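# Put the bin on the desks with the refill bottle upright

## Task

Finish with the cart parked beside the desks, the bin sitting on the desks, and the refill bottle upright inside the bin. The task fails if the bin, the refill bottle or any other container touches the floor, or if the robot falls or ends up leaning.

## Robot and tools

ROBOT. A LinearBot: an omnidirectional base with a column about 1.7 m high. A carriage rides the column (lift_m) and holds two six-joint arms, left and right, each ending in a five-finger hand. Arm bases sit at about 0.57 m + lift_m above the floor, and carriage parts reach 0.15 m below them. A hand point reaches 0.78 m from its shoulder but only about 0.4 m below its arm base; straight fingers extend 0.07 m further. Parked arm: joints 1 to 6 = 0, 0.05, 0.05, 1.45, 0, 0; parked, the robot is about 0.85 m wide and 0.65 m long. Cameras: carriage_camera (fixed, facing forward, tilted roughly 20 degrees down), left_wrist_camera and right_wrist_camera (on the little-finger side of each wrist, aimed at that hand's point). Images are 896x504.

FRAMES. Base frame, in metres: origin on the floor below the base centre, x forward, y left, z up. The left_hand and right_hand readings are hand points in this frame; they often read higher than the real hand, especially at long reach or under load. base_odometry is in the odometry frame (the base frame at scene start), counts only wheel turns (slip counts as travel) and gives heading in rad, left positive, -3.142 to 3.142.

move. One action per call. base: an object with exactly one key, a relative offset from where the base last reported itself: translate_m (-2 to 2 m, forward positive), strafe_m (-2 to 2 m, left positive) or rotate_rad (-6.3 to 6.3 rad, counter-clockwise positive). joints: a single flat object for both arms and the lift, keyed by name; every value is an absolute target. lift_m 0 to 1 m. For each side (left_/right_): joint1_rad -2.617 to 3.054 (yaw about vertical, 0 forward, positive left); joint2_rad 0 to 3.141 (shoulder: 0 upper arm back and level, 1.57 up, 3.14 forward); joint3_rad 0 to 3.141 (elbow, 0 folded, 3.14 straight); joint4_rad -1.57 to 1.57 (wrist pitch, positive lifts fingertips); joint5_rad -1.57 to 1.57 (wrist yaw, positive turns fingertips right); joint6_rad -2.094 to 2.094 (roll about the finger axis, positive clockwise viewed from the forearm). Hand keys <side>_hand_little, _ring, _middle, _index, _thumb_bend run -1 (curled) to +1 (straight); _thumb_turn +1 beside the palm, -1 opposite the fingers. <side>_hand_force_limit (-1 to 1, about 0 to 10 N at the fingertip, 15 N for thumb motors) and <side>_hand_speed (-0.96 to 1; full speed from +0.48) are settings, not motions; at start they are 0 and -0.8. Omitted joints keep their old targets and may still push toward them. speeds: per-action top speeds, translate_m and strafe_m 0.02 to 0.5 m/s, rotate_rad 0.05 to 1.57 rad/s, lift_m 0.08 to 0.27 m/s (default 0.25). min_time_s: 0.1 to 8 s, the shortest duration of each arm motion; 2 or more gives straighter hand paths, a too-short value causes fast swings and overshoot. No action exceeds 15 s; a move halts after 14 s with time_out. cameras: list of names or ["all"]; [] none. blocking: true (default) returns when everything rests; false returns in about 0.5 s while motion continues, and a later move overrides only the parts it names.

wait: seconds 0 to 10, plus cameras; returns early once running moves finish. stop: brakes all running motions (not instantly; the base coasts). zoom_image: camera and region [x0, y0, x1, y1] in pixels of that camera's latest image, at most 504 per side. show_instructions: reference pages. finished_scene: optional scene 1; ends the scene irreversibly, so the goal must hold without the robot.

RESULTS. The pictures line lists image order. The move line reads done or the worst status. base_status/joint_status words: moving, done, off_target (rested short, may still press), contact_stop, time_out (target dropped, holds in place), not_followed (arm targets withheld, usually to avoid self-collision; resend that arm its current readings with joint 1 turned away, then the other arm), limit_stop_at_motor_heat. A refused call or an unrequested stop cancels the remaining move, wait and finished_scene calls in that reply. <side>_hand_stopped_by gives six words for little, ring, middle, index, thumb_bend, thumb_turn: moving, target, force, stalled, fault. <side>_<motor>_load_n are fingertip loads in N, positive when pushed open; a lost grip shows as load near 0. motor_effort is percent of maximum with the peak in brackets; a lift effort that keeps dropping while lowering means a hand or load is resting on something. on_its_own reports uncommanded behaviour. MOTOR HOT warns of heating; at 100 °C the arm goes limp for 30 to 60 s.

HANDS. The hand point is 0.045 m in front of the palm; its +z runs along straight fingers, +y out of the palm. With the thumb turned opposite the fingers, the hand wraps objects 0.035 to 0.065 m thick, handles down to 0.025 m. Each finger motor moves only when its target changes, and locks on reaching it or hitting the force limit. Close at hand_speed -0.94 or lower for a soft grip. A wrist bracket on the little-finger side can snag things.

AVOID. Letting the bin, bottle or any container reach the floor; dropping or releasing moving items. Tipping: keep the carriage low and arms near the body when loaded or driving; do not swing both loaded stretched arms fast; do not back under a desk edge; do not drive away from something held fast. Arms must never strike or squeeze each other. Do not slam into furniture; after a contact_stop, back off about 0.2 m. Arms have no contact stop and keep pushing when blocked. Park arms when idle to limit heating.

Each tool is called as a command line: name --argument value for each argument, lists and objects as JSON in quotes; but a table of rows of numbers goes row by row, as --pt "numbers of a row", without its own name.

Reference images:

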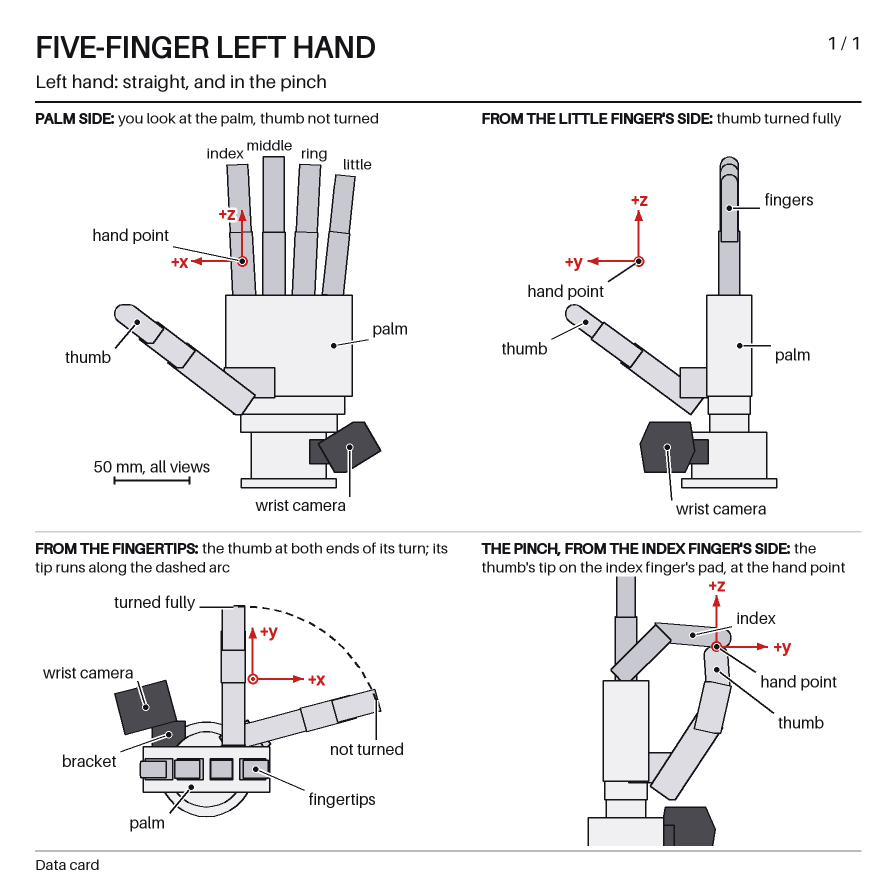

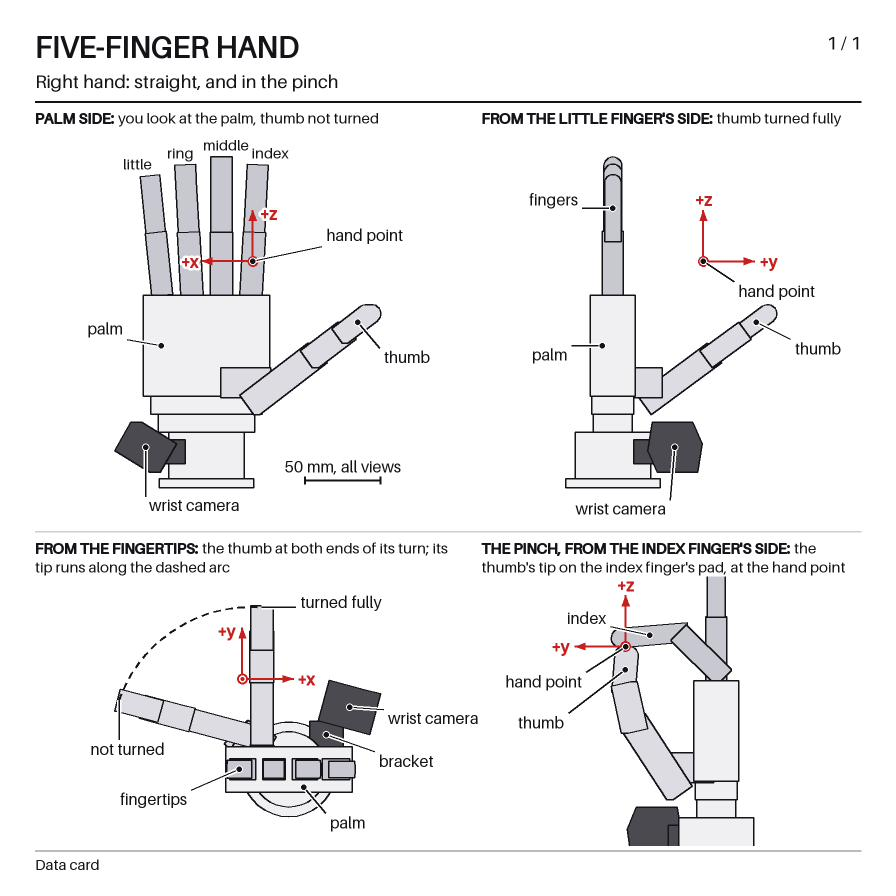

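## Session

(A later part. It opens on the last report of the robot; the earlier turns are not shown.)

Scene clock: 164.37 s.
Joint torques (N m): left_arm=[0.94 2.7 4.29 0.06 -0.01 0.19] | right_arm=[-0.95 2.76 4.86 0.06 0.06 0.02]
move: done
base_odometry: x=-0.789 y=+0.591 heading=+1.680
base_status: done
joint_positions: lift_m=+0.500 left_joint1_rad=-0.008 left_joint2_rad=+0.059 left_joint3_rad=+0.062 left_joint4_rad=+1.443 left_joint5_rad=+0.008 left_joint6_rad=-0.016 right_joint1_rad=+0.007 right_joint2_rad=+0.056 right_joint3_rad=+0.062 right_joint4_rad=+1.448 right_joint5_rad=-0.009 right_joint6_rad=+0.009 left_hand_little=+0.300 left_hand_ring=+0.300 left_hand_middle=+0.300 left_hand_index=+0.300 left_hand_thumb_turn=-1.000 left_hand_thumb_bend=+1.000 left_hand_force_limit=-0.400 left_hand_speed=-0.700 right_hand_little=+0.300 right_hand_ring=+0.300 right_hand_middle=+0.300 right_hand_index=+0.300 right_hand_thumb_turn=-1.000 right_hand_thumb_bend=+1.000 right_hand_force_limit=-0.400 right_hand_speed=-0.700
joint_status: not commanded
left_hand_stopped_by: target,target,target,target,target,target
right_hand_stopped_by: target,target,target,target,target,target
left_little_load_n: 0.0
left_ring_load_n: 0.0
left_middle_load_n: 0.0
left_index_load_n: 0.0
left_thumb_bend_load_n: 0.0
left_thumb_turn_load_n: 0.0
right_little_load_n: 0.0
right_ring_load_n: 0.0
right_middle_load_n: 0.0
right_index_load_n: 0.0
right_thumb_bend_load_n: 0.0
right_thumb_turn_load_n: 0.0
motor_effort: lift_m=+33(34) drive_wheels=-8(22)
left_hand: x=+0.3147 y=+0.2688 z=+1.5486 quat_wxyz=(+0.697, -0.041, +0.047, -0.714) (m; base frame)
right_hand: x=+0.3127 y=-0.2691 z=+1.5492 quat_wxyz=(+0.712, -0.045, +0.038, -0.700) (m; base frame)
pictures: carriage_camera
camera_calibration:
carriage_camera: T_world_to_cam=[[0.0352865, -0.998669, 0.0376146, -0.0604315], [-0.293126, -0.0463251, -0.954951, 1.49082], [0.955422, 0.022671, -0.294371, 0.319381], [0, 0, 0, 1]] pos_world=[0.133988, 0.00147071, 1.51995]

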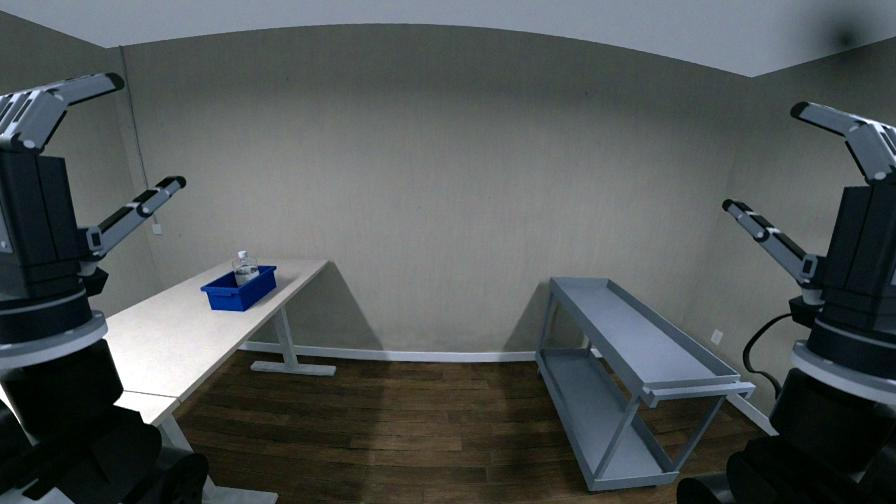

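move --base '{"strafe_m": -0.95}' --speeds '{"strafe_m": 0.35}' --cameras '["carriage_camera"]'

zoom_image --camera "carriage_camera" --region '[340, 280, 560, 480]'

Scene clock: 169.10 s.
Joint torques (N m): left_arm=[0.8 2.74 4.31 0.05 -0.01 0.2] | right_arm=[-1.01 2.86 4.98 0.09 0 -0.01]
move: done
base_odometry: x=+0.155 y=+0.694 heading=+1.680
base_status: done
joint_positions: lift_m=+0.500 left_joint1_rad=-0.007 left_joint2_rad=+0.059 left_joint3_rad=+0.062 left_joint4_rad=+1.443 left_joint5_rad=+0.008 left_joint6_rad=-0.016 right_joint1_rad=+0.006 right_joint2_rad=+0.056 right_joint3_rad=+0.062 right_joint4_rad=+1.448 right_joint5_rad=-0.008 right_joint6_rad=+0.008 left_hand_little=+0.300 left_hand_ring=+0.300 left_hand_middle=+0.300 left_hand_index=+0.300 left_hand_thumb_turn=-1.000 left_hand_thumb_bend=+1.000 left_hand_force_limit=-0.400 left_hand_speed=-0.700 right_hand_little=+0.300 right_hand_ring=+0.300 right_hand_middle=+0.300 right_hand_index=+0.300 right_hand_thumb_turn=-1.000 right_hand_thumb_bend=+1.000 right_hand_force_limit=-0.400 right_hand_speed=-0.700
joint_status: not commanded
left_hand_stopped_by: target,target,target,target,target,target
right_hand_stopped_by: target,target,target,target,target,target
left_little_load_n: 0.0
left_ring_load_n: 0.0
left_middle_load_n: 0.0
left_index_load_n: 0.0
left_thumb_bend_load_n: 0.0
left_thumb_turn_load_n: 0.0
right_little_load_n: 0.0
right_ring_load_n: 0.0
right_middle_load_n: 0.0
right_index_load_n: 0.0
right_thumb_bend_load_n: 0.0
right_thumb_turn_load_n: 0.0
motor_effort: lift_m=+34(34) drive_wheels=-3(13)
left_hand: x=+0.3146 y=+0.2689 z=+1.5486 quat_wxyz=(+0.698, -0.041, +0.047, -0.714) (m; base frame)
right_hand: x=+0.3127 y=-0.2694 z=+1.5492 quat_wxyz=(+0.711, -0.044, +0.039, -0.701) (m; base frame)
pictures: carriage_camera
camera_calibration:
carriage_camera: T_world_to_cam=[[0.0352865, -0.998669, 0.0376146, -0.0604315], [-0.293126, -0.0463251, -0.954951, 1.49082], [0.955422, 0.022671, -0.294371, 0.319381], [0, 0, 0, 1]] pos_world=[0.133988, 0.00147071, 1.51995]

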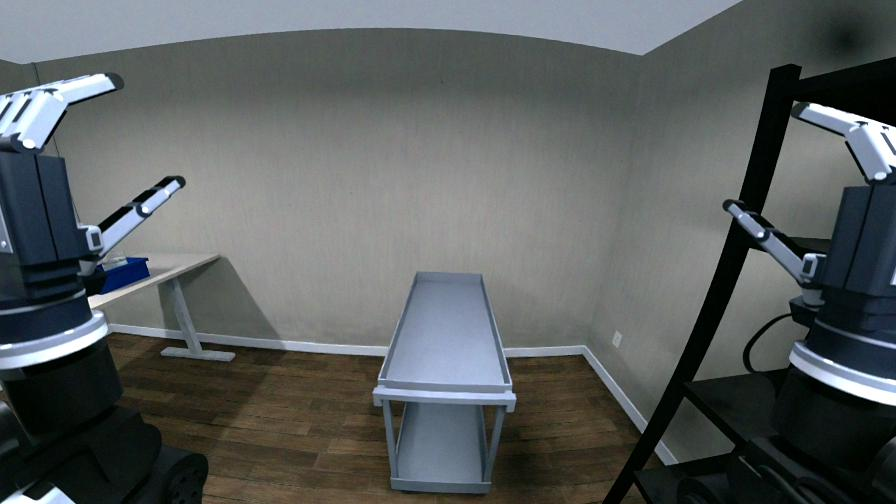

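Scaled by 2.291.

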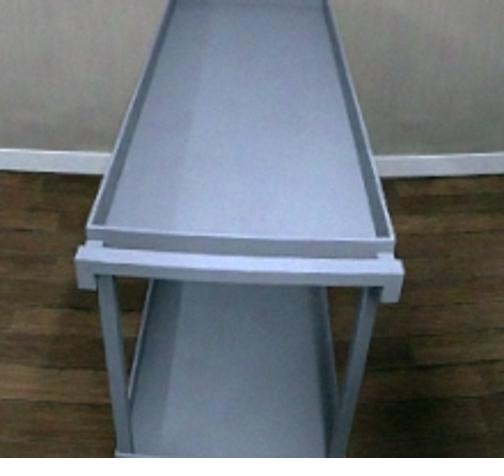

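move --base '{"strafe_m": 0.9}' --speeds '{"strafe_m": 0.4}'

move --base '{"translate_m": 1.24}'

move --base '{"rotate_rad": -1.54}' --cameras '["carriage_camera"]'

Scene clock: 175.47 s.
Joint torques (N m): left_arm=[0.8 2.8 4.34 0.01 -0.01 0.19] | right_arm=[-0.83 2.84 5.04 0.05 0 -0.01]
move: done
base_odometry: x=-0.739 y=+0.596 heading=+1.680
base_status: done
joint_positions: lift_m=+0.500 left_joint1_rad=-0.006 left_joint2_rad=+0.058 left_joint3_rad=+0.062 left_joint4_rad=+1.447 left_joint5_rad=+0.008 left_joint6_rad=-0.016 right_joint1_rad=+0.005 right_joint2_rad=+0.056 right_joint3_rad=+0.061 right_joint4_rad=+1.449 right_joint5_rad=-0.006 right_joint6_rad=+0.008 left_hand_little=+0.300 left_hand_ring=+0.300 left_hand_middle=+0.300 left_hand_index=+0.300 left_hand_thumb_turn=-1.000 left_hand_thumb_bend=+1.000 left_hand_force_limit=-0.400 left_hand_speed=-0.700 right_hand_little=+0.300 right_hand_ring=+0.300 right_hand_middle=+0.300 right_hand_index=+0.300 right_hand_thumb_turn=-1.000 right_hand_thumb_bend=+1.000 right_hand_force_limit=-0.400 right_hand_speed=-0.700
joint_status: not commanded
left_hand_stopped_by: target,target,target,target,target,target
right_hand_stopped_by: target,target,target,target,target,target
left_little_load_n: 0.0
left_ring_load_n: 0.0
left_middle_load_n: 0.0
left_index_load_n: 0.0
left_thumb_bend_load_n: 0.5
left_thumb_turn_load_n: 0.0
right_little_load_n: 0.0
right_ring_load_n: 0.0
right_middle_load_n: 0.0
right_index_load_n: 0.0
right_thumb_bend_load_n: 0.0
right_thumb_turn_load_n: 0.5
motor_effort: lift_m=+33(34) drive_wheels=-8(17)
left_hand: x=+0.3135 y=+0.2691 z=+1.5490 quat_wxyz=(+0.698, -0.040, +0.045, -0.714) (m; base frame)
right_hand: x=+0.3126 y=-0.2700 z=+1.5491 quat_wxyz=(+0.711, -0.043, +0.039, -0.701) (m; base frame)
pictures: none

Scene clock: 180.23 s.
Joint torques (N m): left_arm=[0.81 2.77 4.31 -0.01 0 0.19] | right_arm=[-0.85 2.8 4.98 0.04 0.03 -0.01]
move: done
base_odometry: x=-0.876 y=+1.828 heading=+1.681
base_status: done
joint_positions: lift_m=+0.500 left_joint1_rad=-0.006 left_joint2_rad=+0.058 left_joint3_rad=+0.062 left_joint4_rad=+1.448 left_joint5_rad=+0.008 left_joint6_rad=-0.016 right_joint1_rad=+0.005 right_joint2_rad=+0.056 right_joint3_rad=+0.061 right_joint4_rad=+1.450 right_joint5_rad=-0.006 right_joint6_rad=+0.008 left_hand_little=+0.300 left_hand_ring=+0.300 left_hand_middle=+0.300 left_hand_index=+0.300 left_hand_thumb_turn=-1.000 left_hand_thumb_bend=+1.000 left_hand_force_limit=-0.400 left_hand_speed=-0.700 right_hand_little=+0.300 right_hand_ring=+0.300 right_hand_middle=+0.300 right_hand_index=+0.300 right_hand_thumb_turn=-1.000 right_hand_thumb_bend=+1.000 right_hand_force_limit=-0.400 right_hand_speed=-0.700
joint_status: not commanded
left_hand_stopped_by: target,target,target,target,target,target
right_hand_stopped_by: target,target,target,target,target,target
left_little_load_n: 0.0
left_ring_load_n: 0.0
left_middle_load_n: 0.0
left_index_load_n: 0.5
left_thumb_bend_load_n: 0.0
left_thumb_turn_load_n: 0.0
right_little_load_n: 0.0
right_ring_load_n: 0.0
right_middle_load_n: 0.0
right_index_load_n: 0.0
right_thumb_bend_load_n: 0.0
right_thumb_turn_load_n: 0.0
motor_effort: lift_m=+33(34) drive_wheels=-7(15)
left_hand: x=+0.3133 y=+0.2691 z=+1.5491 quat_wxyz=(+0.698, -0.040, +0.045, -0.714) (m; base frame)
right_hand: x=+0.3124 y=-0.2700 z=+1.5492 quat_wxyz=(+0.711, -0.043, +0.039, -0.701) (m; base frame)
pictures: none

Scene clock: 183.33 s.
Joint torques (N m): left_arm=[0.81 2.78 4.33 0.01 -0.01 0.19] | right_arm=[-0.8 2.84 5.09 0.06 0.04 0.01]
move: done
base_odometry: x=-0.876 y=+1.828 heading=+0.141
base_status: done
joint_positions: lift_m=+0.500 left_joint1_rad=-0.006 left_joint2_rad=+0.058 left_joint3_rad=+0.062 left_joint4_rad=+1.447 left_joint5_rad=+0.007 left_joint6_rad=-0.015 right_joint1_rad=+0.005 right_joint2_rad=+0.056 right_joint3_rad=+0.061 right_joint4_rad=+1.449 right_joint5_rad=-0.006 right_joint6_rad=+0.008 left_hand_little=+0.300 left_hand_ring=+0.300 left_hand_middle=+0.300 left_hand_index=+0.300 left_hand_thumb_turn=-1.000 left_hand_thumb_bend=+1.000 left_hand_force_limit=-0.400 left_hand_speed=-0.700 right_hand_little=+0.300 right_hand_ring=+0.300 right_hand_middle=+0.300 right_hand_index=+0.300 right_hand_thumb_turn=-1.000 right_hand_thumb_bend=+1.000 right_hand_force_limit=-0.400 right_hand_speed=-0.700
joint_status: not commanded
left_hand_stopped_by: target,target,target,target,target,target
right_hand_stopped_by: target,target,target,target,target,target
left_little_load_n: 0.0
left_ring_load_n: 0.0
left_middle_load_n: 0.0
left_index_load_n: 0.0
left_thumb_bend_load_n: 0.0
left_thumb_turn_load_n: 0.0
right_little_load_n: 0.0
right_ring_load_n: 0.0
right_middle_load_n: 0.0
right_index_load_n: 0.0
right_thumb_bend_load_n: 0.0
right_thumb_turn_load_n: 0.0
motor_effort: lift_m=+33(34) drive_wheels=+3(15)
left_hand: x=+0.3135 y=+0.2692 z=+1.5491 quat_wxyz=(+0.698, -0.040, +0.045, -0.714) (m; base frame)
right_hand: x=+0.3127 y=-0.2700 z=+1.5491 quat_wxyz=(+0.711, -0.043, +0.039, -0.701) (m; base frame)
pictures: carriage_camera
camera_calibration:
carriage_camera: T_world_to_cam=[[0.0352865, -0.998669, 0.0376146, -0.0604315], [-0.293126, -0.0463251, -0.954951, 1.49082], [0.955422, 0.022671, -0.294371, 0.319381], [0, 0, 0, 1]] pos_world=[0.133988, 0.00147071, 1.51995]

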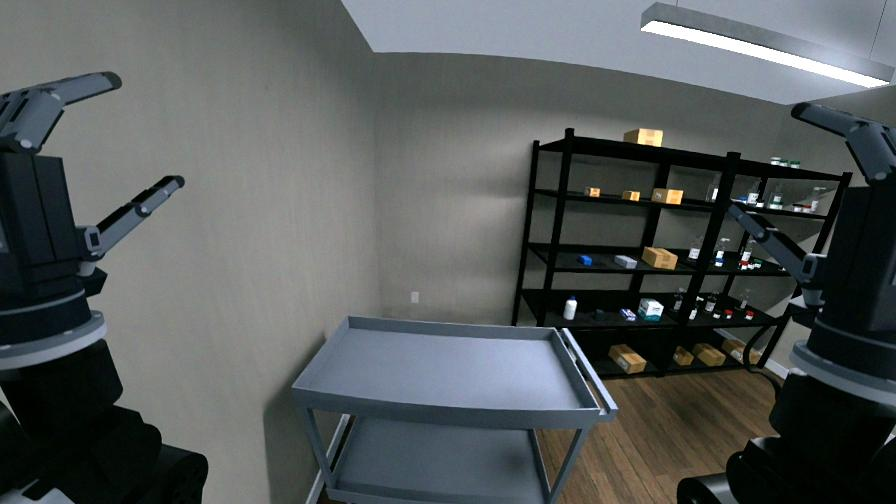

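move --base '{"translate_m": 0.13}' --speeds '{"translate_m": 0.15}' --joints '{"left_hand_little": 1, "left_hand_ring": 1, "left_hand_middle": 1, "left_hand_index": 1, "right_hand_little": 1, "right_hand_ring": 1, "right_hand_middle": 1, "right_hand_index": 1, "left_hand_thumb_turn": 1, "right_hand_thumb_turn": 1, "left_joint1_rad": 0, "left_joint2_rad": 1.3, "left_joint3_rad": 1.25, "left_joint4_rad": -1.45, "right_joint1_rad": 0, "right_joint2_rad": 1.3, "right_joint3_rad": 1.25, "right_joint4_rad": -1.45}' --min_time_s 2.5

move --joints '{"lift_m": 0.4, "left_joint2_rad": 2.204, "left_joint3_rad": 1.704, "left_joint4_rad": -1.071, "right_joint2_rad": 2.204, "right_joint3_rad": 1.704, "right_joint4_rad": -1.071}' --min_time_s 2.0 --cameras '["all"]'

Scene clock: 188.57 s.
Joint torques (N m): left_arm=[0.84 -2.77 7.39 0.38 0.03 0.19] | right_arm=[-0.9 -2.76 9.51 0.32 0.03 0.04]
move: done
base_odometry: x=-0.747 y=+1.846 heading=+0.140
base_status: done
joint_positions: lift_m=+0.500 left_joint1_rad=-0.006 left_joint2_rad=+1.291 left_joint3_rad=+1.228 left_joint4_rad=-1.432 left_joint5_rad=+0.007 left_joint6_rad=-0.015 right_joint1_rad=+0.005 right_joint2_rad=+1.294 right_joint3_rad=+1.219 right_joint4_rad=-1.441 right_joint5_rad=-0.006 right_joint6_rad=+0.008 left_hand_little=+1.000 left_hand_ring=+1.000 left_hand_middle=+1.000 left_hand_index=+1.000 left_hand_thumb_turn=+1.000 left_hand_thumb_bend=+1.000 left_hand_force_limit=-0.400 left_hand_speed=-0.700 right_hand_little=+1.000 right_hand_ring=+1.000 right_hand_middle=+1.000 right_hand_index=+1.000 right_hand_thumb_turn=+1.000 right_hand_thumb_bend=+1.000 right_hand_force_limit=-0.400 right_hand_speed=-0.700
joint_status: all done
left_hand_stopped_by: target,target,target,target,target,target
right_hand_stopped_by: target,target,target,target,target,target
left_little_load_n: 0.0
left_ring_load_n: 0.0
left_middle_load_n: 0.0
left_index_load_n: 0.0
left_thumb_bend_load_n: 0.0
left_thumb_turn_load_n: 0.0
right_little_load_n: 0.0
right_ring_load_n: 0.0
right_middle_load_n: 0.0
right_index_load_n: 0.0
right_thumb_bend_load_n: 0.0
right_thumb_turn_load_n: 0.0
motor_effort: lift_m=+34(34) drive_wheels=-10(14)
left_hand: x=+0.3770 y=+0.2688 z=+1.2405 quat_wxyz=(+0.024, -0.709, +0.704, -0.030) (m; base frame)
right_hand: x=+0.3722 y=-0.2697 z=+1.2384 quat_wxyz=(+0.021, -0.706, +0.708, -0.017) (m; base frame)
pictures: none

Scene clock: 190.87 s.
Joint torques (N m): left_arm=[0.84 -9.51 7.16 0.48 0.02 0.19] | right_arm=[-0.91 -9.57 9.16 0.31 0.02 -0.02]
move: done
base_odometry: x=-0.747 y=+1.846 heading=+0.140
base_status: not commanded
joint_positions: lift_m=+0.400 left_joint1_rad=-0.006 left_joint2_rad=+2.187 left_joint3_rad=+1.684 left_joint4_rad=-1.086 left_joint5_rad=+0.007 left_joint6_rad=-0.015 right_joint1_rad=+0.005 right_joint2_rad=+2.195 right_joint3_rad=+1.674 right_joint4_rad=-1.081 right_joint5_rad=-0.006 right_joint6_rad=+0.008 left_hand_little=+1.000 left_hand_ring=+1.000 left_hand_middle=+1.000 left_hand_index=+1.000 left_hand_thumb_turn=+1.000 left_hand_thumb_bend=+1.000 left_hand_force_limit=-0.400 left_hand_speed=-0.700 right_hand_little=+1.000 right_hand_ring=+1.000 right_hand_middle=+1.000 right_hand_index=+1.000 right_hand_thumb_turn=+1.000 right_hand_thumb_bend=+1.000 right_hand_force_limit=-0.400 right_hand_speed=-0.700
joint_status: all done
left_hand_stopped_by: target,target,target,target,target,target
right_hand_stopped_by: target,target,target,target,target,target
left_little_load_n: 0.0
left_ring_load_n: -0.5
left_middle_load_n: 0.0
left_index_load_n: 0.0
left_thumb_bend_load_n: 0.0
left_thumb_turn_load_n: 0.0
right_little_load_n: 0.0
right_ring_load_n: 0.0
right_middle_load_n: 0.0
right_index_load_n: 0.0
right_thumb_bend_load_n: 0.0
right_thumb_turn_load_n: 0.0
motor_effort: lift_m=+34(35) drive_wheels=+5(12)
left_hand: x=+0.5723 y=+0.2676 z=+0.9968 quat_wxyz=(-0.009, -0.710, +0.704, +0.004) (m; base frame)
right_hand: x=+0.5691 y=-0.2687 z=+0.9922 quat_wxyz=(-0.009, -0.706, +0.708, +0.013) (m; base frame)
pictures: carriage_camera, left_wrist_camera, right_wrist_camera
camera_calibration:
carriage_camera: T_world_to_cam=[[0.0352865, -0.998669, 0.0376146, -0.05667], [-0.293126, -0.0463251, -0.954951, 1.39533], [0.955422, 0.022671, -0.294371, 0.289944], [0, 0, 0, 1]] pos_world=[0.133988, 0.00147071, 1.41995]
left_wrist_camera: T_world_to_cam=[[0.96838, -0.241669, -0.0619365, -0.420626], [-0.163113, -0.801167, 0.575782, -0.27498], [-0.18877, -0.547473, -0.815254, 1.18369], [0, 0, 0, 1]] pos_world=[0.585919, 0.326083, 1.09729]
right_wrist_camera: T_world_to_cam=[[-0.967026, -0.254565, 0.00760768, 0.475641], [-0.217174, 0.839856, 0.497471, -0.145668], [-0.133028, 0.479415, -0.867448, 1.17595], [0, 0, 0, 1]] pos_world=[0.584756, -0.320345, 1.08892]

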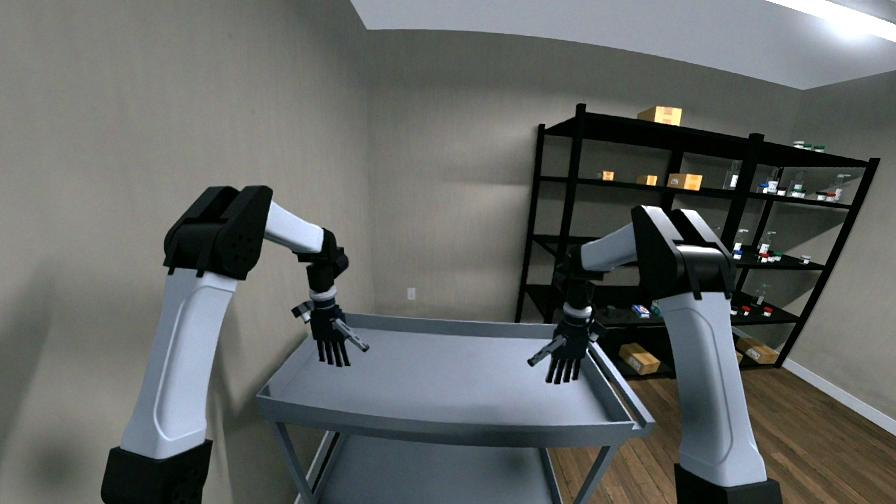

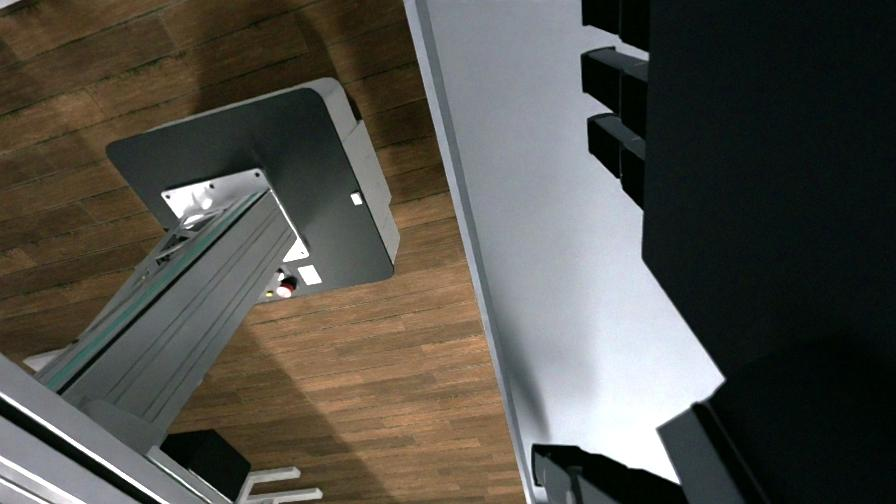

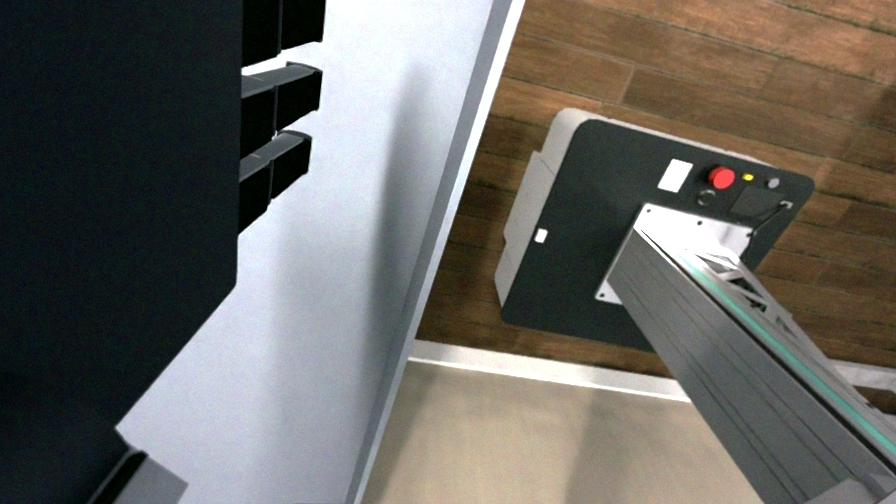

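move --joints '{"lift_m": 0.285}' --speeds '{"lift_m": 0.1}' --cameras '["all"]'

Scene clock: 192.63 s.
Joint torques (N m): left_arm=[0.85 -10.13 6.61 0.45 0.02 0.19] | right_arm=[-0.87 -10.18 8.62 0.3 0.02 0.01]
move: done
base_odometry: x=-0.747 y=+1.846 heading=+0.140
base_status: not commanded
joint_positions: lift_m=+0.285 left_joint1_rad=-0.006 left_joint2_rad=+2.194 left_joint3_rad=+1.690 left_joint4_rad=-1.082 left_joint5_rad=+0.007 left_joint6_rad=-0.015 right_joint1_rad=+0.005 right_joint2_rad=+2.201 right_joint3_rad=+1.681 right_joint4_rad=-1.078 right_joint5_rad=-0.006 right_joint6_rad=+0.008 left_hand_little=+1.000 left_hand_ring=+1.000 left_hand_middle=+1.000 left_hand_index=+1.000 left_hand_thumb_turn=+1.000 left_hand_thumb_bend=+1.000 left_hand_force_limit=-0.400 left_hand_speed=-0.700 right_hand_little=+1.000 right_hand_ring=+1.000 right_hand_middle=+1.000 right_hand_index=+1.000 right_hand_thumb_turn=+1.000 right_hand_thumb_bend=+1.000 right_hand_force_limit=-0.400 right_hand_speed=-0.700
joint_status: all done
left_hand_stopped_by: target,target,target,target,target,target
right_hand_stopped_by: target,target,target,target,target,target
left_little_load_n: 0.5
left_ring_load_n: 0.0
left_middle_load_n: 0.0
left_index_load_n: 0.0
left_thumb_bend_load_n: 0.0
left_thumb_turn_load_n: 0.0
right_little_load_n: 0.0
right_ring_load_n: 0.0
right_middle_load_n: 0.0
right_index_load_n: 0.0
right_thumb_bend_load_n: 0.0
right_thumb_turn_load_n: 0.0
motor_effort: lift_m=+34(35) drive_wheels=+5(10)
left_hand: x=+0.5746 y=+0.2676 z=+0.8804 quat_wxyz=(-0.008, -0.710, +0.704, +0.003) (m; base frame)
right_hand: x=+0.5717 y=-0.2687 z=+0.8761 quat_wxyz=(-0.008, -0.706, +0.708, +0.012) (m; base frame)
pictures: carriage_camera, left_wrist_camera, right_wrist_camera
camera_calibration:
carriage_camera: T_world_to_cam=[[0.0352865, -0.998669, 0.0376146, -0.0523444], [-0.293126, -0.0463251, -0.954951, 1.28551], [0.955422, 0.022671, -0.294371, 0.256091], [0, 0, 0, 1]] pos_world=[0.133988, 0.00147071, 1.30495]
left_wrist_camera: T_world_to_cam=[[0.968602, -0.241616, -0.0585727, -0.43321], [-0.165068, -0.801176, 0.575213, -0.205976], [-0.185908, -0.547484, -0.815904, 1.08821], [0, 0, 0, 1]] pos_world=[0.587915, 0.326083, 0.980978]
right_wrist_camera: T_world_to_cam=[[-0.967053, -0.25455, 0.00349293, 0.482584], [-0.219276, 0.839857, 0.496546, -0.0853712], [-0.129329, 0.47942, -0.868003, 1.07398], [0, 0, 0, 1]] pos_world=[0.586862, -0.320345, 0.972921]

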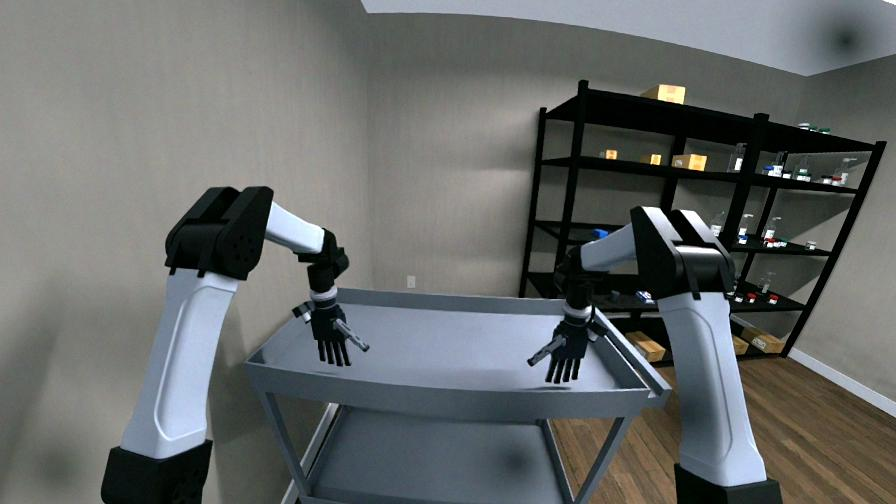

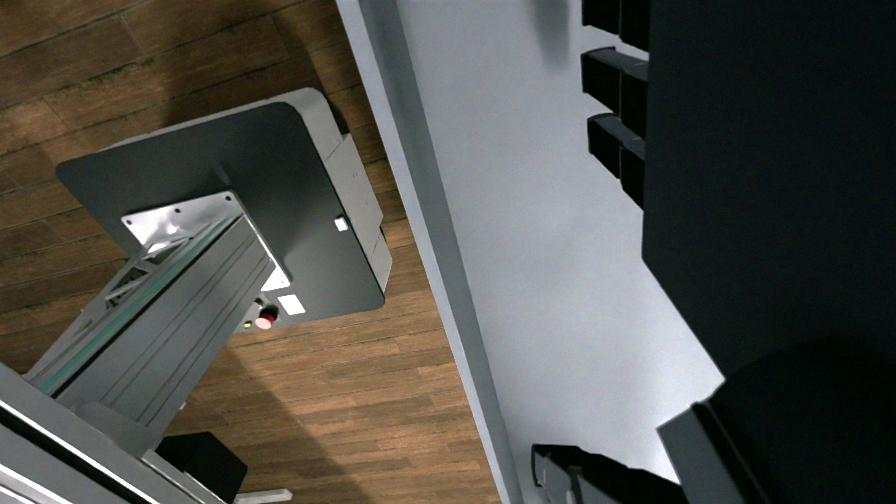

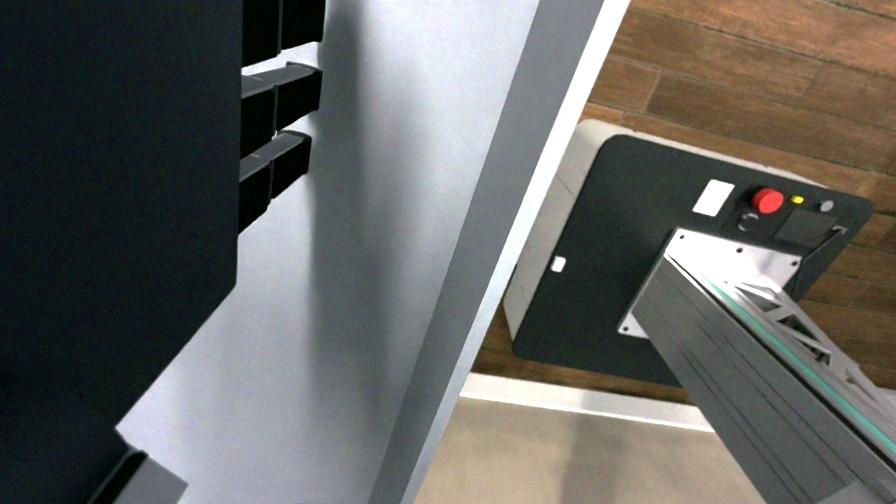

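move --joints '{"lift_m": 0.274}' --speeds '{"lift_m": 0.08}'

move --base '{"translate_m": -0.15}' --speeds '{"translate_m": 0.08}' --cameras '["all"]'

Scene clock: 193.93 s.
Joint torques (N m): left_arm=[0.84 -10.41 6.49 0.44 0.02 0.19] | right_arm=[-0.92 -10.62 8.38 0.27 0.02 0.01]
move: done
base_odometry: x=-0.747 y=+1.846 heading=+0.140
base_status: not commanded
joint_positions: lift_m=+0.274 left_joint1_rad=-0.006 left_joint2_rad=+2.197 left_joint3_rad=+1.692 left_joint4_rad=-1.081 left_joint5_rad=+0.007 left_joint6_rad=-0.015 right_joint1_rad=+0.005 right_joint2_rad=+2.205 right_joint3_rad=+1.683 right_joint4_rad=-1.076 right_joint5_rad=-0.006 right_joint6_rad=+0.008 left_hand_little=+1.000 left_hand_ring=+1.000 left_hand_middle=+1.000 left_hand_index=+1.000 left_hand_thumb_turn=+1.000 left_hand_thumb_bend=+1.000 left_hand_force_limit=-0.400 left_hand_speed=-0.700 right_hand_little=+1.000 right_hand_ring=+1.000 right_hand_middle=+1.000 right_hand_index=+1.000 right_hand_thumb_turn=+1.000 right_hand_thumb_bend=+1.000 right_hand_force_limit=-0.400 right_hand_speed=-0.700
joint_status: all done
left_hand_stopped_by: target,target,target,target,target,target
right_hand_stopped_by: target,target,target,target,target,target
left_little_load_n: 0.0
left_ring_load_n: 0.0
left_middle_load_n: 0.0
left_index_load_n: 0.0
left_thumb_bend_load_n: 0.0
left_thumb_turn_load_n: 0.0
right_little_load_n: 0.0
right_ring_load_n: 0.0
right_middle_load_n: 0.0
right_index_load_n: 0.0
right_thumb_bend_load_n: 0.0
right_thumb_turn_load_n: 0.0
motor_effort: lift_m=+34(35) drive_wheels=-11(11)
left_hand: x=+0.5751 y=+0.2676 z=+0.8686 quat_wxyz=(-0.008, -0.710, +0.704, +0.003) (m; base frame)
right_hand: x=+0.5722 y=-0.2687 z=+0.8641 quat_wxyz=(-0.008, -0.706, +0.708, +0.012) (m; base frame)
pictures: none

Scene clock: 196.70 s.
Joint torques (N m): left_arm=[0.84 -10.67 5.64 -0.27 -0.04 0.02] | right_arm=[-0.7 -10.66 7.43 -0.16 -0.02 -0.01]
move: done
base_odometry: x=-0.896 y=+1.825 heading=+0.140
base_status: done
joint_positions: lift_m=+0.274 left_joint1_rad=-0.006 left_joint2_rad=+2.197 left_joint3_rad=+1.706 left_joint4_rad=-0.975 left_joint5_rad=+0.014 left_joint6_rad=+0.000 right_joint1_rad=+0.004 right_joint2_rad=+2.205 right_joint3_rad=+1.693 right_joint4_rad=-1.014 right_joint5_rad=+0.001 right_joint6_rad=+0.008 left_hand_little=+1.000 left_hand_ring=+1.000 left_hand_middle=+1.000 left_hand_index=+1.000 left_hand_thumb_turn=+1.000 left_hand_thumb_bend=+1.000 left_hand_force_limit=-0.400 left_hand_speed=-0.700 right_hand_little=+1.000 right_hand_ring=+1.000 right_hand_middle=+1.000 right_hand_index=+1.000 right_hand_thumb_turn=+1.000 right_hand_thumb_bend=+1.000 right_hand_force_limit=-0.400 right_hand_speed=-0.700
joint_status: not commanded
left_hand_stopped_by: target,target,target,target,target,target
right_hand_stopped_by: target,target,target,target,target,target
left_little_load_n: 0.0
left_ring_load_n: 0.0
left_middle_load_n: 0.5
left_index_load_n: 0.0
left_thumb_bend_load_n: 0.0
left_thumb_turn_load_n: 0.0
right_little_load_n: 0.0
right_ring_load_n: 0.0
right_middle_load_n: 0.0
right_index_load_n: 0.0
right_thumb_bend_load_n: 0.0
right_thumb_turn_load_n: 0.0
motor_effort: lift_m=+35(35) drive_wheels=+1(19)
left_hand: x=+0.6081 y=+0.2669 z=+0.8666 quat_wxyz=(+0.032, -0.703, +0.709, -0.042) (m; base frame)
right_hand: x=+0.5925 y=-0.2703 z=+0.8624 quat_wxyz=(+0.016, -0.705, +0.709, -0.016) (m; base frame)
pictures: carriage_camera, left_wrist_camera, right_wrist_camera
camera_calibration:
carriage_camera: T_world_to_cam=[[0.0352865, -0.998669, 0.0376146, -0.0519306], [-0.293126, -0.0463251, -0.954951, 1.275], [0.955422, 0.022671, -0.294371, 0.252853], [0, 0, 0, 1]] pos_world=[0.133988, 0.00147071, 1.29395]
left_wrist_camera: T_world_to_cam=[[0.964656, -0.256667, 0.0596807, -0.562684], [-0.245629, -0.793803, 0.556366, -0.129774], [-0.0954258, -0.551361, -0.828791, 1.03991], [0, 0, 0, 1]] pos_world=[0.610155, 0.325929, 0.967651]
right_wrist_camera: T_world_to_cam=[[-0.965452, -0.252443, -0.0646172, 0.560726], [-0.252281, 0.84341, 0.474357, -0.0329124], [-0.0652497, 0.474271, -0.877958, 1.03478], [0, 0, 0, 1]] pos_world=[0.600569, -0.321455, 0.960336]

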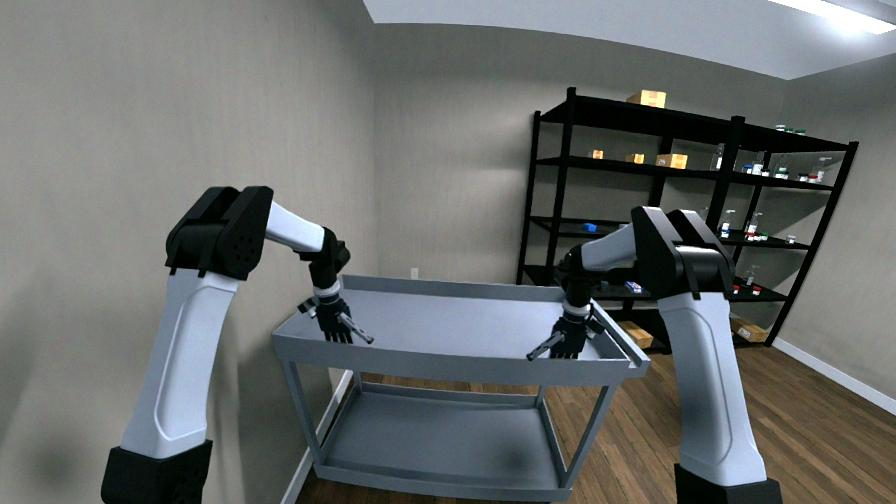

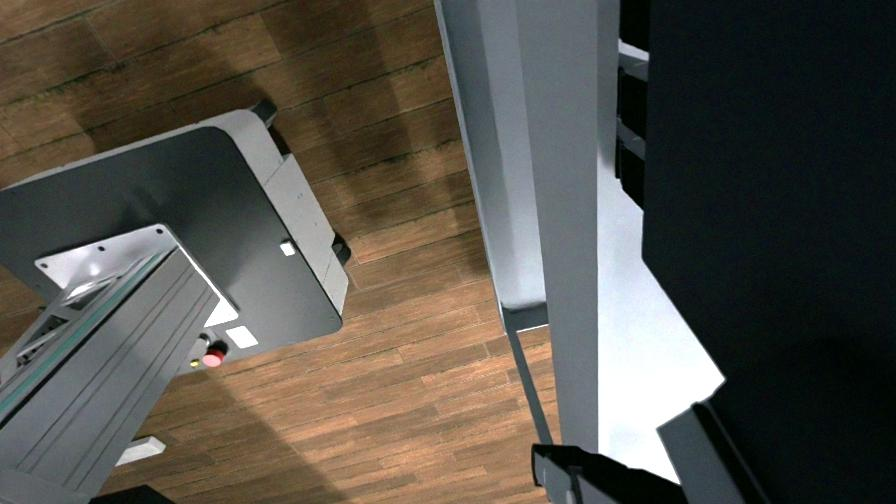

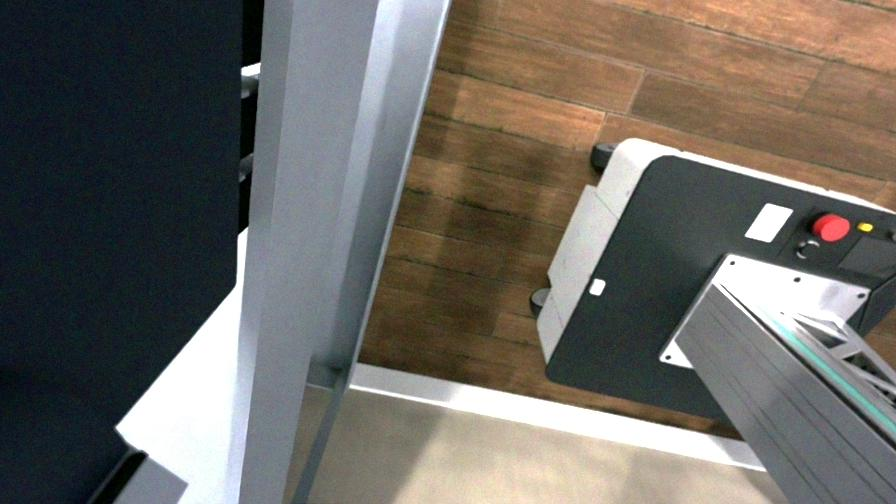

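move --base '{"translate_m": -0.12}' --speeds '{"translate_m": 0.08}' --cameras '["carriage_camera", "left_wrist_camera"]'

Scene clock: 199.37 s.
Joint torques (N m): left_arm=[0.85 -10.43 5.42 0.07 -0.2 0.02] | right_arm=[-0.61 -10.55 7.31 0.26 -0.05 0.02]
move: done
base_odometry: x=-1.014 y=+1.809 heading=+0.139
base_status: done
joint_positions: lift_m=+0.274 left_joint1_rad=-0.006 left_joint2_rad=+2.195 left_joint3_rad=+1.708 left_joint4_rad=-1.024 left_joint5_rad=+0.030 left_joint6_rad=+0.000 right_joint1_rad=+0.001 right_joint2_rad=+2.205 right_joint3_rad=+1.693 right_joint4_rad=-1.066 right_joint5_rad=+0.003 right_joint6_rad=+0.008 left_hand_little=+1.000 left_hand_ring=+1.000 left_hand_middle=+1.000 left_hand_index=+1.000 left_hand_thumb_turn=+1.000 left_hand_thumb_bend=+1.000 left_hand_force_limit=-0.400 left_hand_speed=-0.700 right_hand_little=+1.000 right_hand_ring=+1.000 right_hand_middle=+1.000 right_hand_index=+1.000 right_hand_thumb_turn=+1.000 right_hand_thumb_bend=+1.000 right_hand_force_limit=-0.400 right_hand_speed=-0.700
joint_status: not commanded
left_hand_stopped_by: target,target,target,target,target,target
right_hand_stopped_by: target,target,target,target,target,target
left_little_load_n: 0.0
left_ring_load_n: 0.0
left_middle_load_n: 0.0
left_index_load_n: 0.0
left_thumb_bend_load_n: 0.0
left_thumb_turn_load_n: 0.0
right_little_load_n: 0.0
right_ring_load_n: 0.0
right_middle_load_n: 0.0
right_index_load_n: 0.0
right_thumb_bend_load_n: 0.0
right_thumb_turn_load_n: 0.0
motor_effort: lift_m=+34(34) drive_wheels=-9(15)
left_hand: x=+0.5956 y=+0.2638 z=+0.8700 quat_wxyz=(+0.010, -0.704, +0.709, -0.032) (m; base frame)
right_hand: x=+0.5786 y=-0.2717 z=+0.8652 quat_wxyz=(-0.003, -0.705, +0.710, +0.001) (m; base frame)
pictures: carriage_camera, left_wrist_camera
camera_calibration:
carriage_camera: T_world_to_cam=[[0.0352865, -0.998669, 0.0376146, -0.0519306], [-0.293126, -0.0463251, -0.954951, 1.275], [0.955422, 0.022671, -0.294371, 0.252853], [0, 0, 0, 1]] pos_world=[0.133988, 0.00147071, 1.29395]
left_wrist_camera: T_world_to_cam=[[0.966106, -0.25739, 0.019757, -0.517508], [-0.220871, -0.78456, 0.57938, -0.174296], [-0.133626, -0.564106, -0.814818, 1.05386], [0, 0, 0, 1]] pos_world=[0.602295, 0.324544, 0.969916]

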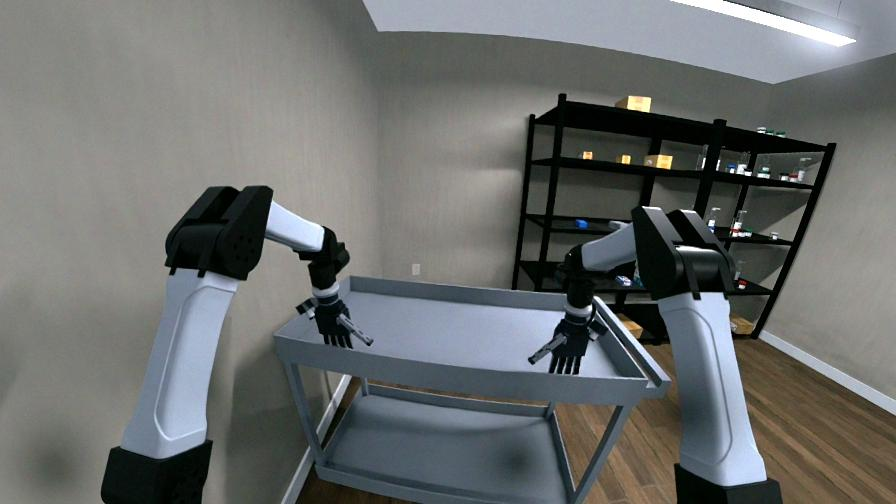

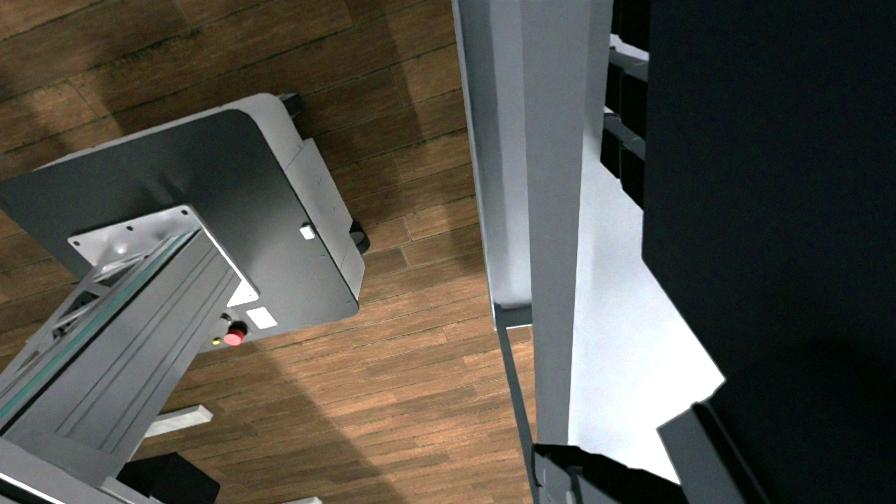

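move --base '{"translate_m": -0.3}' --speeds '{"translate_m": 0.1}' --cameras '["all"]'

Scene clock: 203.97 s.
Joint torques (N m): left_arm=[0.84 -10.33 5.3 0.36 -0.04 -0.02] | right_arm=[-0.5 -10.45 7.47 0.24 -0.16 0.04]
move: done
base_odometry: x=-1.312 y=+1.767 heading=+0.138
base_status: done
joint_positions: lift_m=+0.274 left_joint1_rad=-0.006 left_joint2_rad=+2.195 left_joint3_rad=+1.709 left_joint4_rad=-1.064 left_joint5_rad=+0.014 left_joint6_rad=+0.003 right_joint1_rad=+0.001 right_joint2_rad=+2.205 right_joint3_rad=+1.693 right_joint4_rad=-1.060 right_joint5_rad=+0.009 right_joint6_rad=+0.006 left_hand_little=+1.000 left_hand_ring=+1.000 left_hand_middle=+1.000 left_hand_index=+1.000 left_hand_thumb_turn=+1.000 left_hand_thumb_bend=+1.000 left_hand_force_limit=-0.400 left_hand_speed=-0.700 right_hand_little=+1.000 right_hand_ring=+1.000 right_hand_middle=+1.000 right_hand_index=+1.000 right_hand_thumb_turn=+1.000 right_hand_thumb_bend=+1.000 right_hand_force_limit=-0.400 right_hand_speed=-0.700
joint_status: not commanded
left_hand_stopped_by: target,target,target,target,target,target
right_hand_stopped_by: target,target,target,target,target,target
left_little_load_n: 0.0
left_ring_load_n: 0.0
left_middle_load_n: 0.0
left_index_load_n: 0.0
left_thumb_bend_load_n: 0.0
left_thumb_turn_load_n: 0.0
right_little_load_n: 0.0
right_ring_load_n: 0.0
right_middle_load_n: 0.0
right_index_load_n: 0.0
right_thumb_bend_load_n: 0.0
right_thumb_turn_load_n: 0.0
motor_effort: lift_m=+34(34) drive_wheels=-9(15)
left_hand: x=+0.5848 y=+0.2671 z=+0.8716 quat_wxyz=(+0.002, -0.704, +0.710, -0.012) (m; base frame)
right_hand: x=+0.5801 y=-0.2730 z=+0.8646 quat_wxyz=(-0.003, -0.705, +0.709, -0.003) (m; base frame)
pictures: carriage_camera, left_wrist_camera, right_wrist_camera
camera_calibration:
carriage_camera: T_world_to_cam=[[0.0352865, -0.998669, 0.0376146, -0.0519306], [-0.293126, -0.0463251, -0.954951, 1.275], [0.955422, 0.022671, -0.294371, 0.252853], [0, 0, 0, 1]] pos_world=[0.133988, 0.00147071, 1.29395]
left_wrist_camera: T_world_to_cam=[[0.965636, -0.25888, -0.022978, -0.468399], [-0.199099, -0.793671, 0.574845, -0.181412], [-0.167053, -0.550516, -0.81794, 1.07422], [0, 0, 0, 1]] pos_world=[0.595635, 0.326134, 0.972168]
right_wrist_camera: T_world_to_cam=[[-0.967409, -0.252563, -0.018224, 0.509284], [-0.230277, 0.847545, 0.478163, -0.0497523], [-0.105321, 0.466776, -0.878082, 1.05845], [0, 0, 0, 1]] pos_world=[0.592706, -0.323267, 0.96248]

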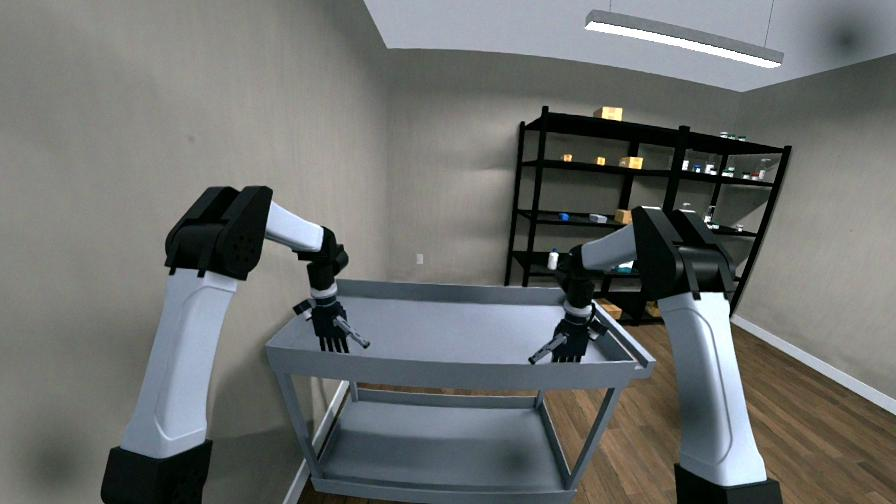

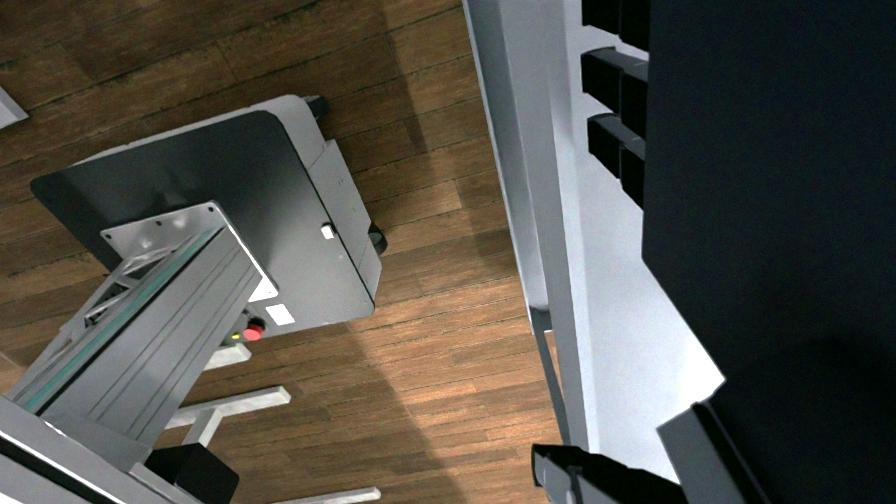

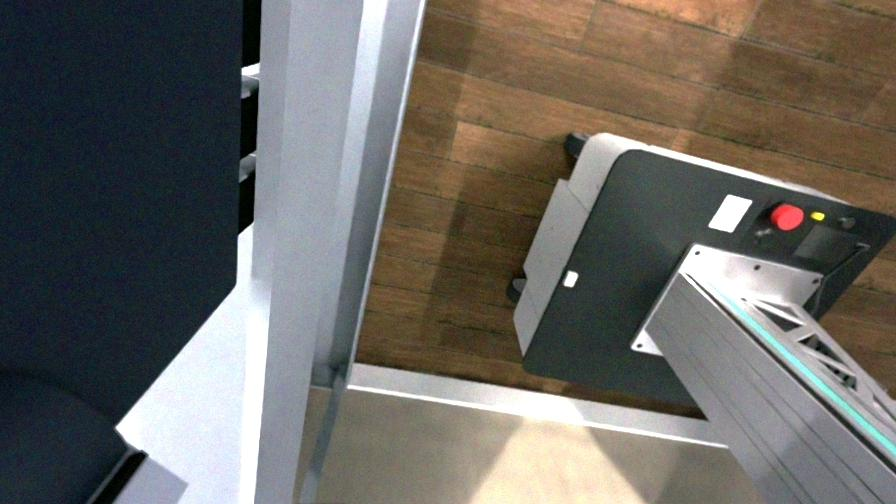

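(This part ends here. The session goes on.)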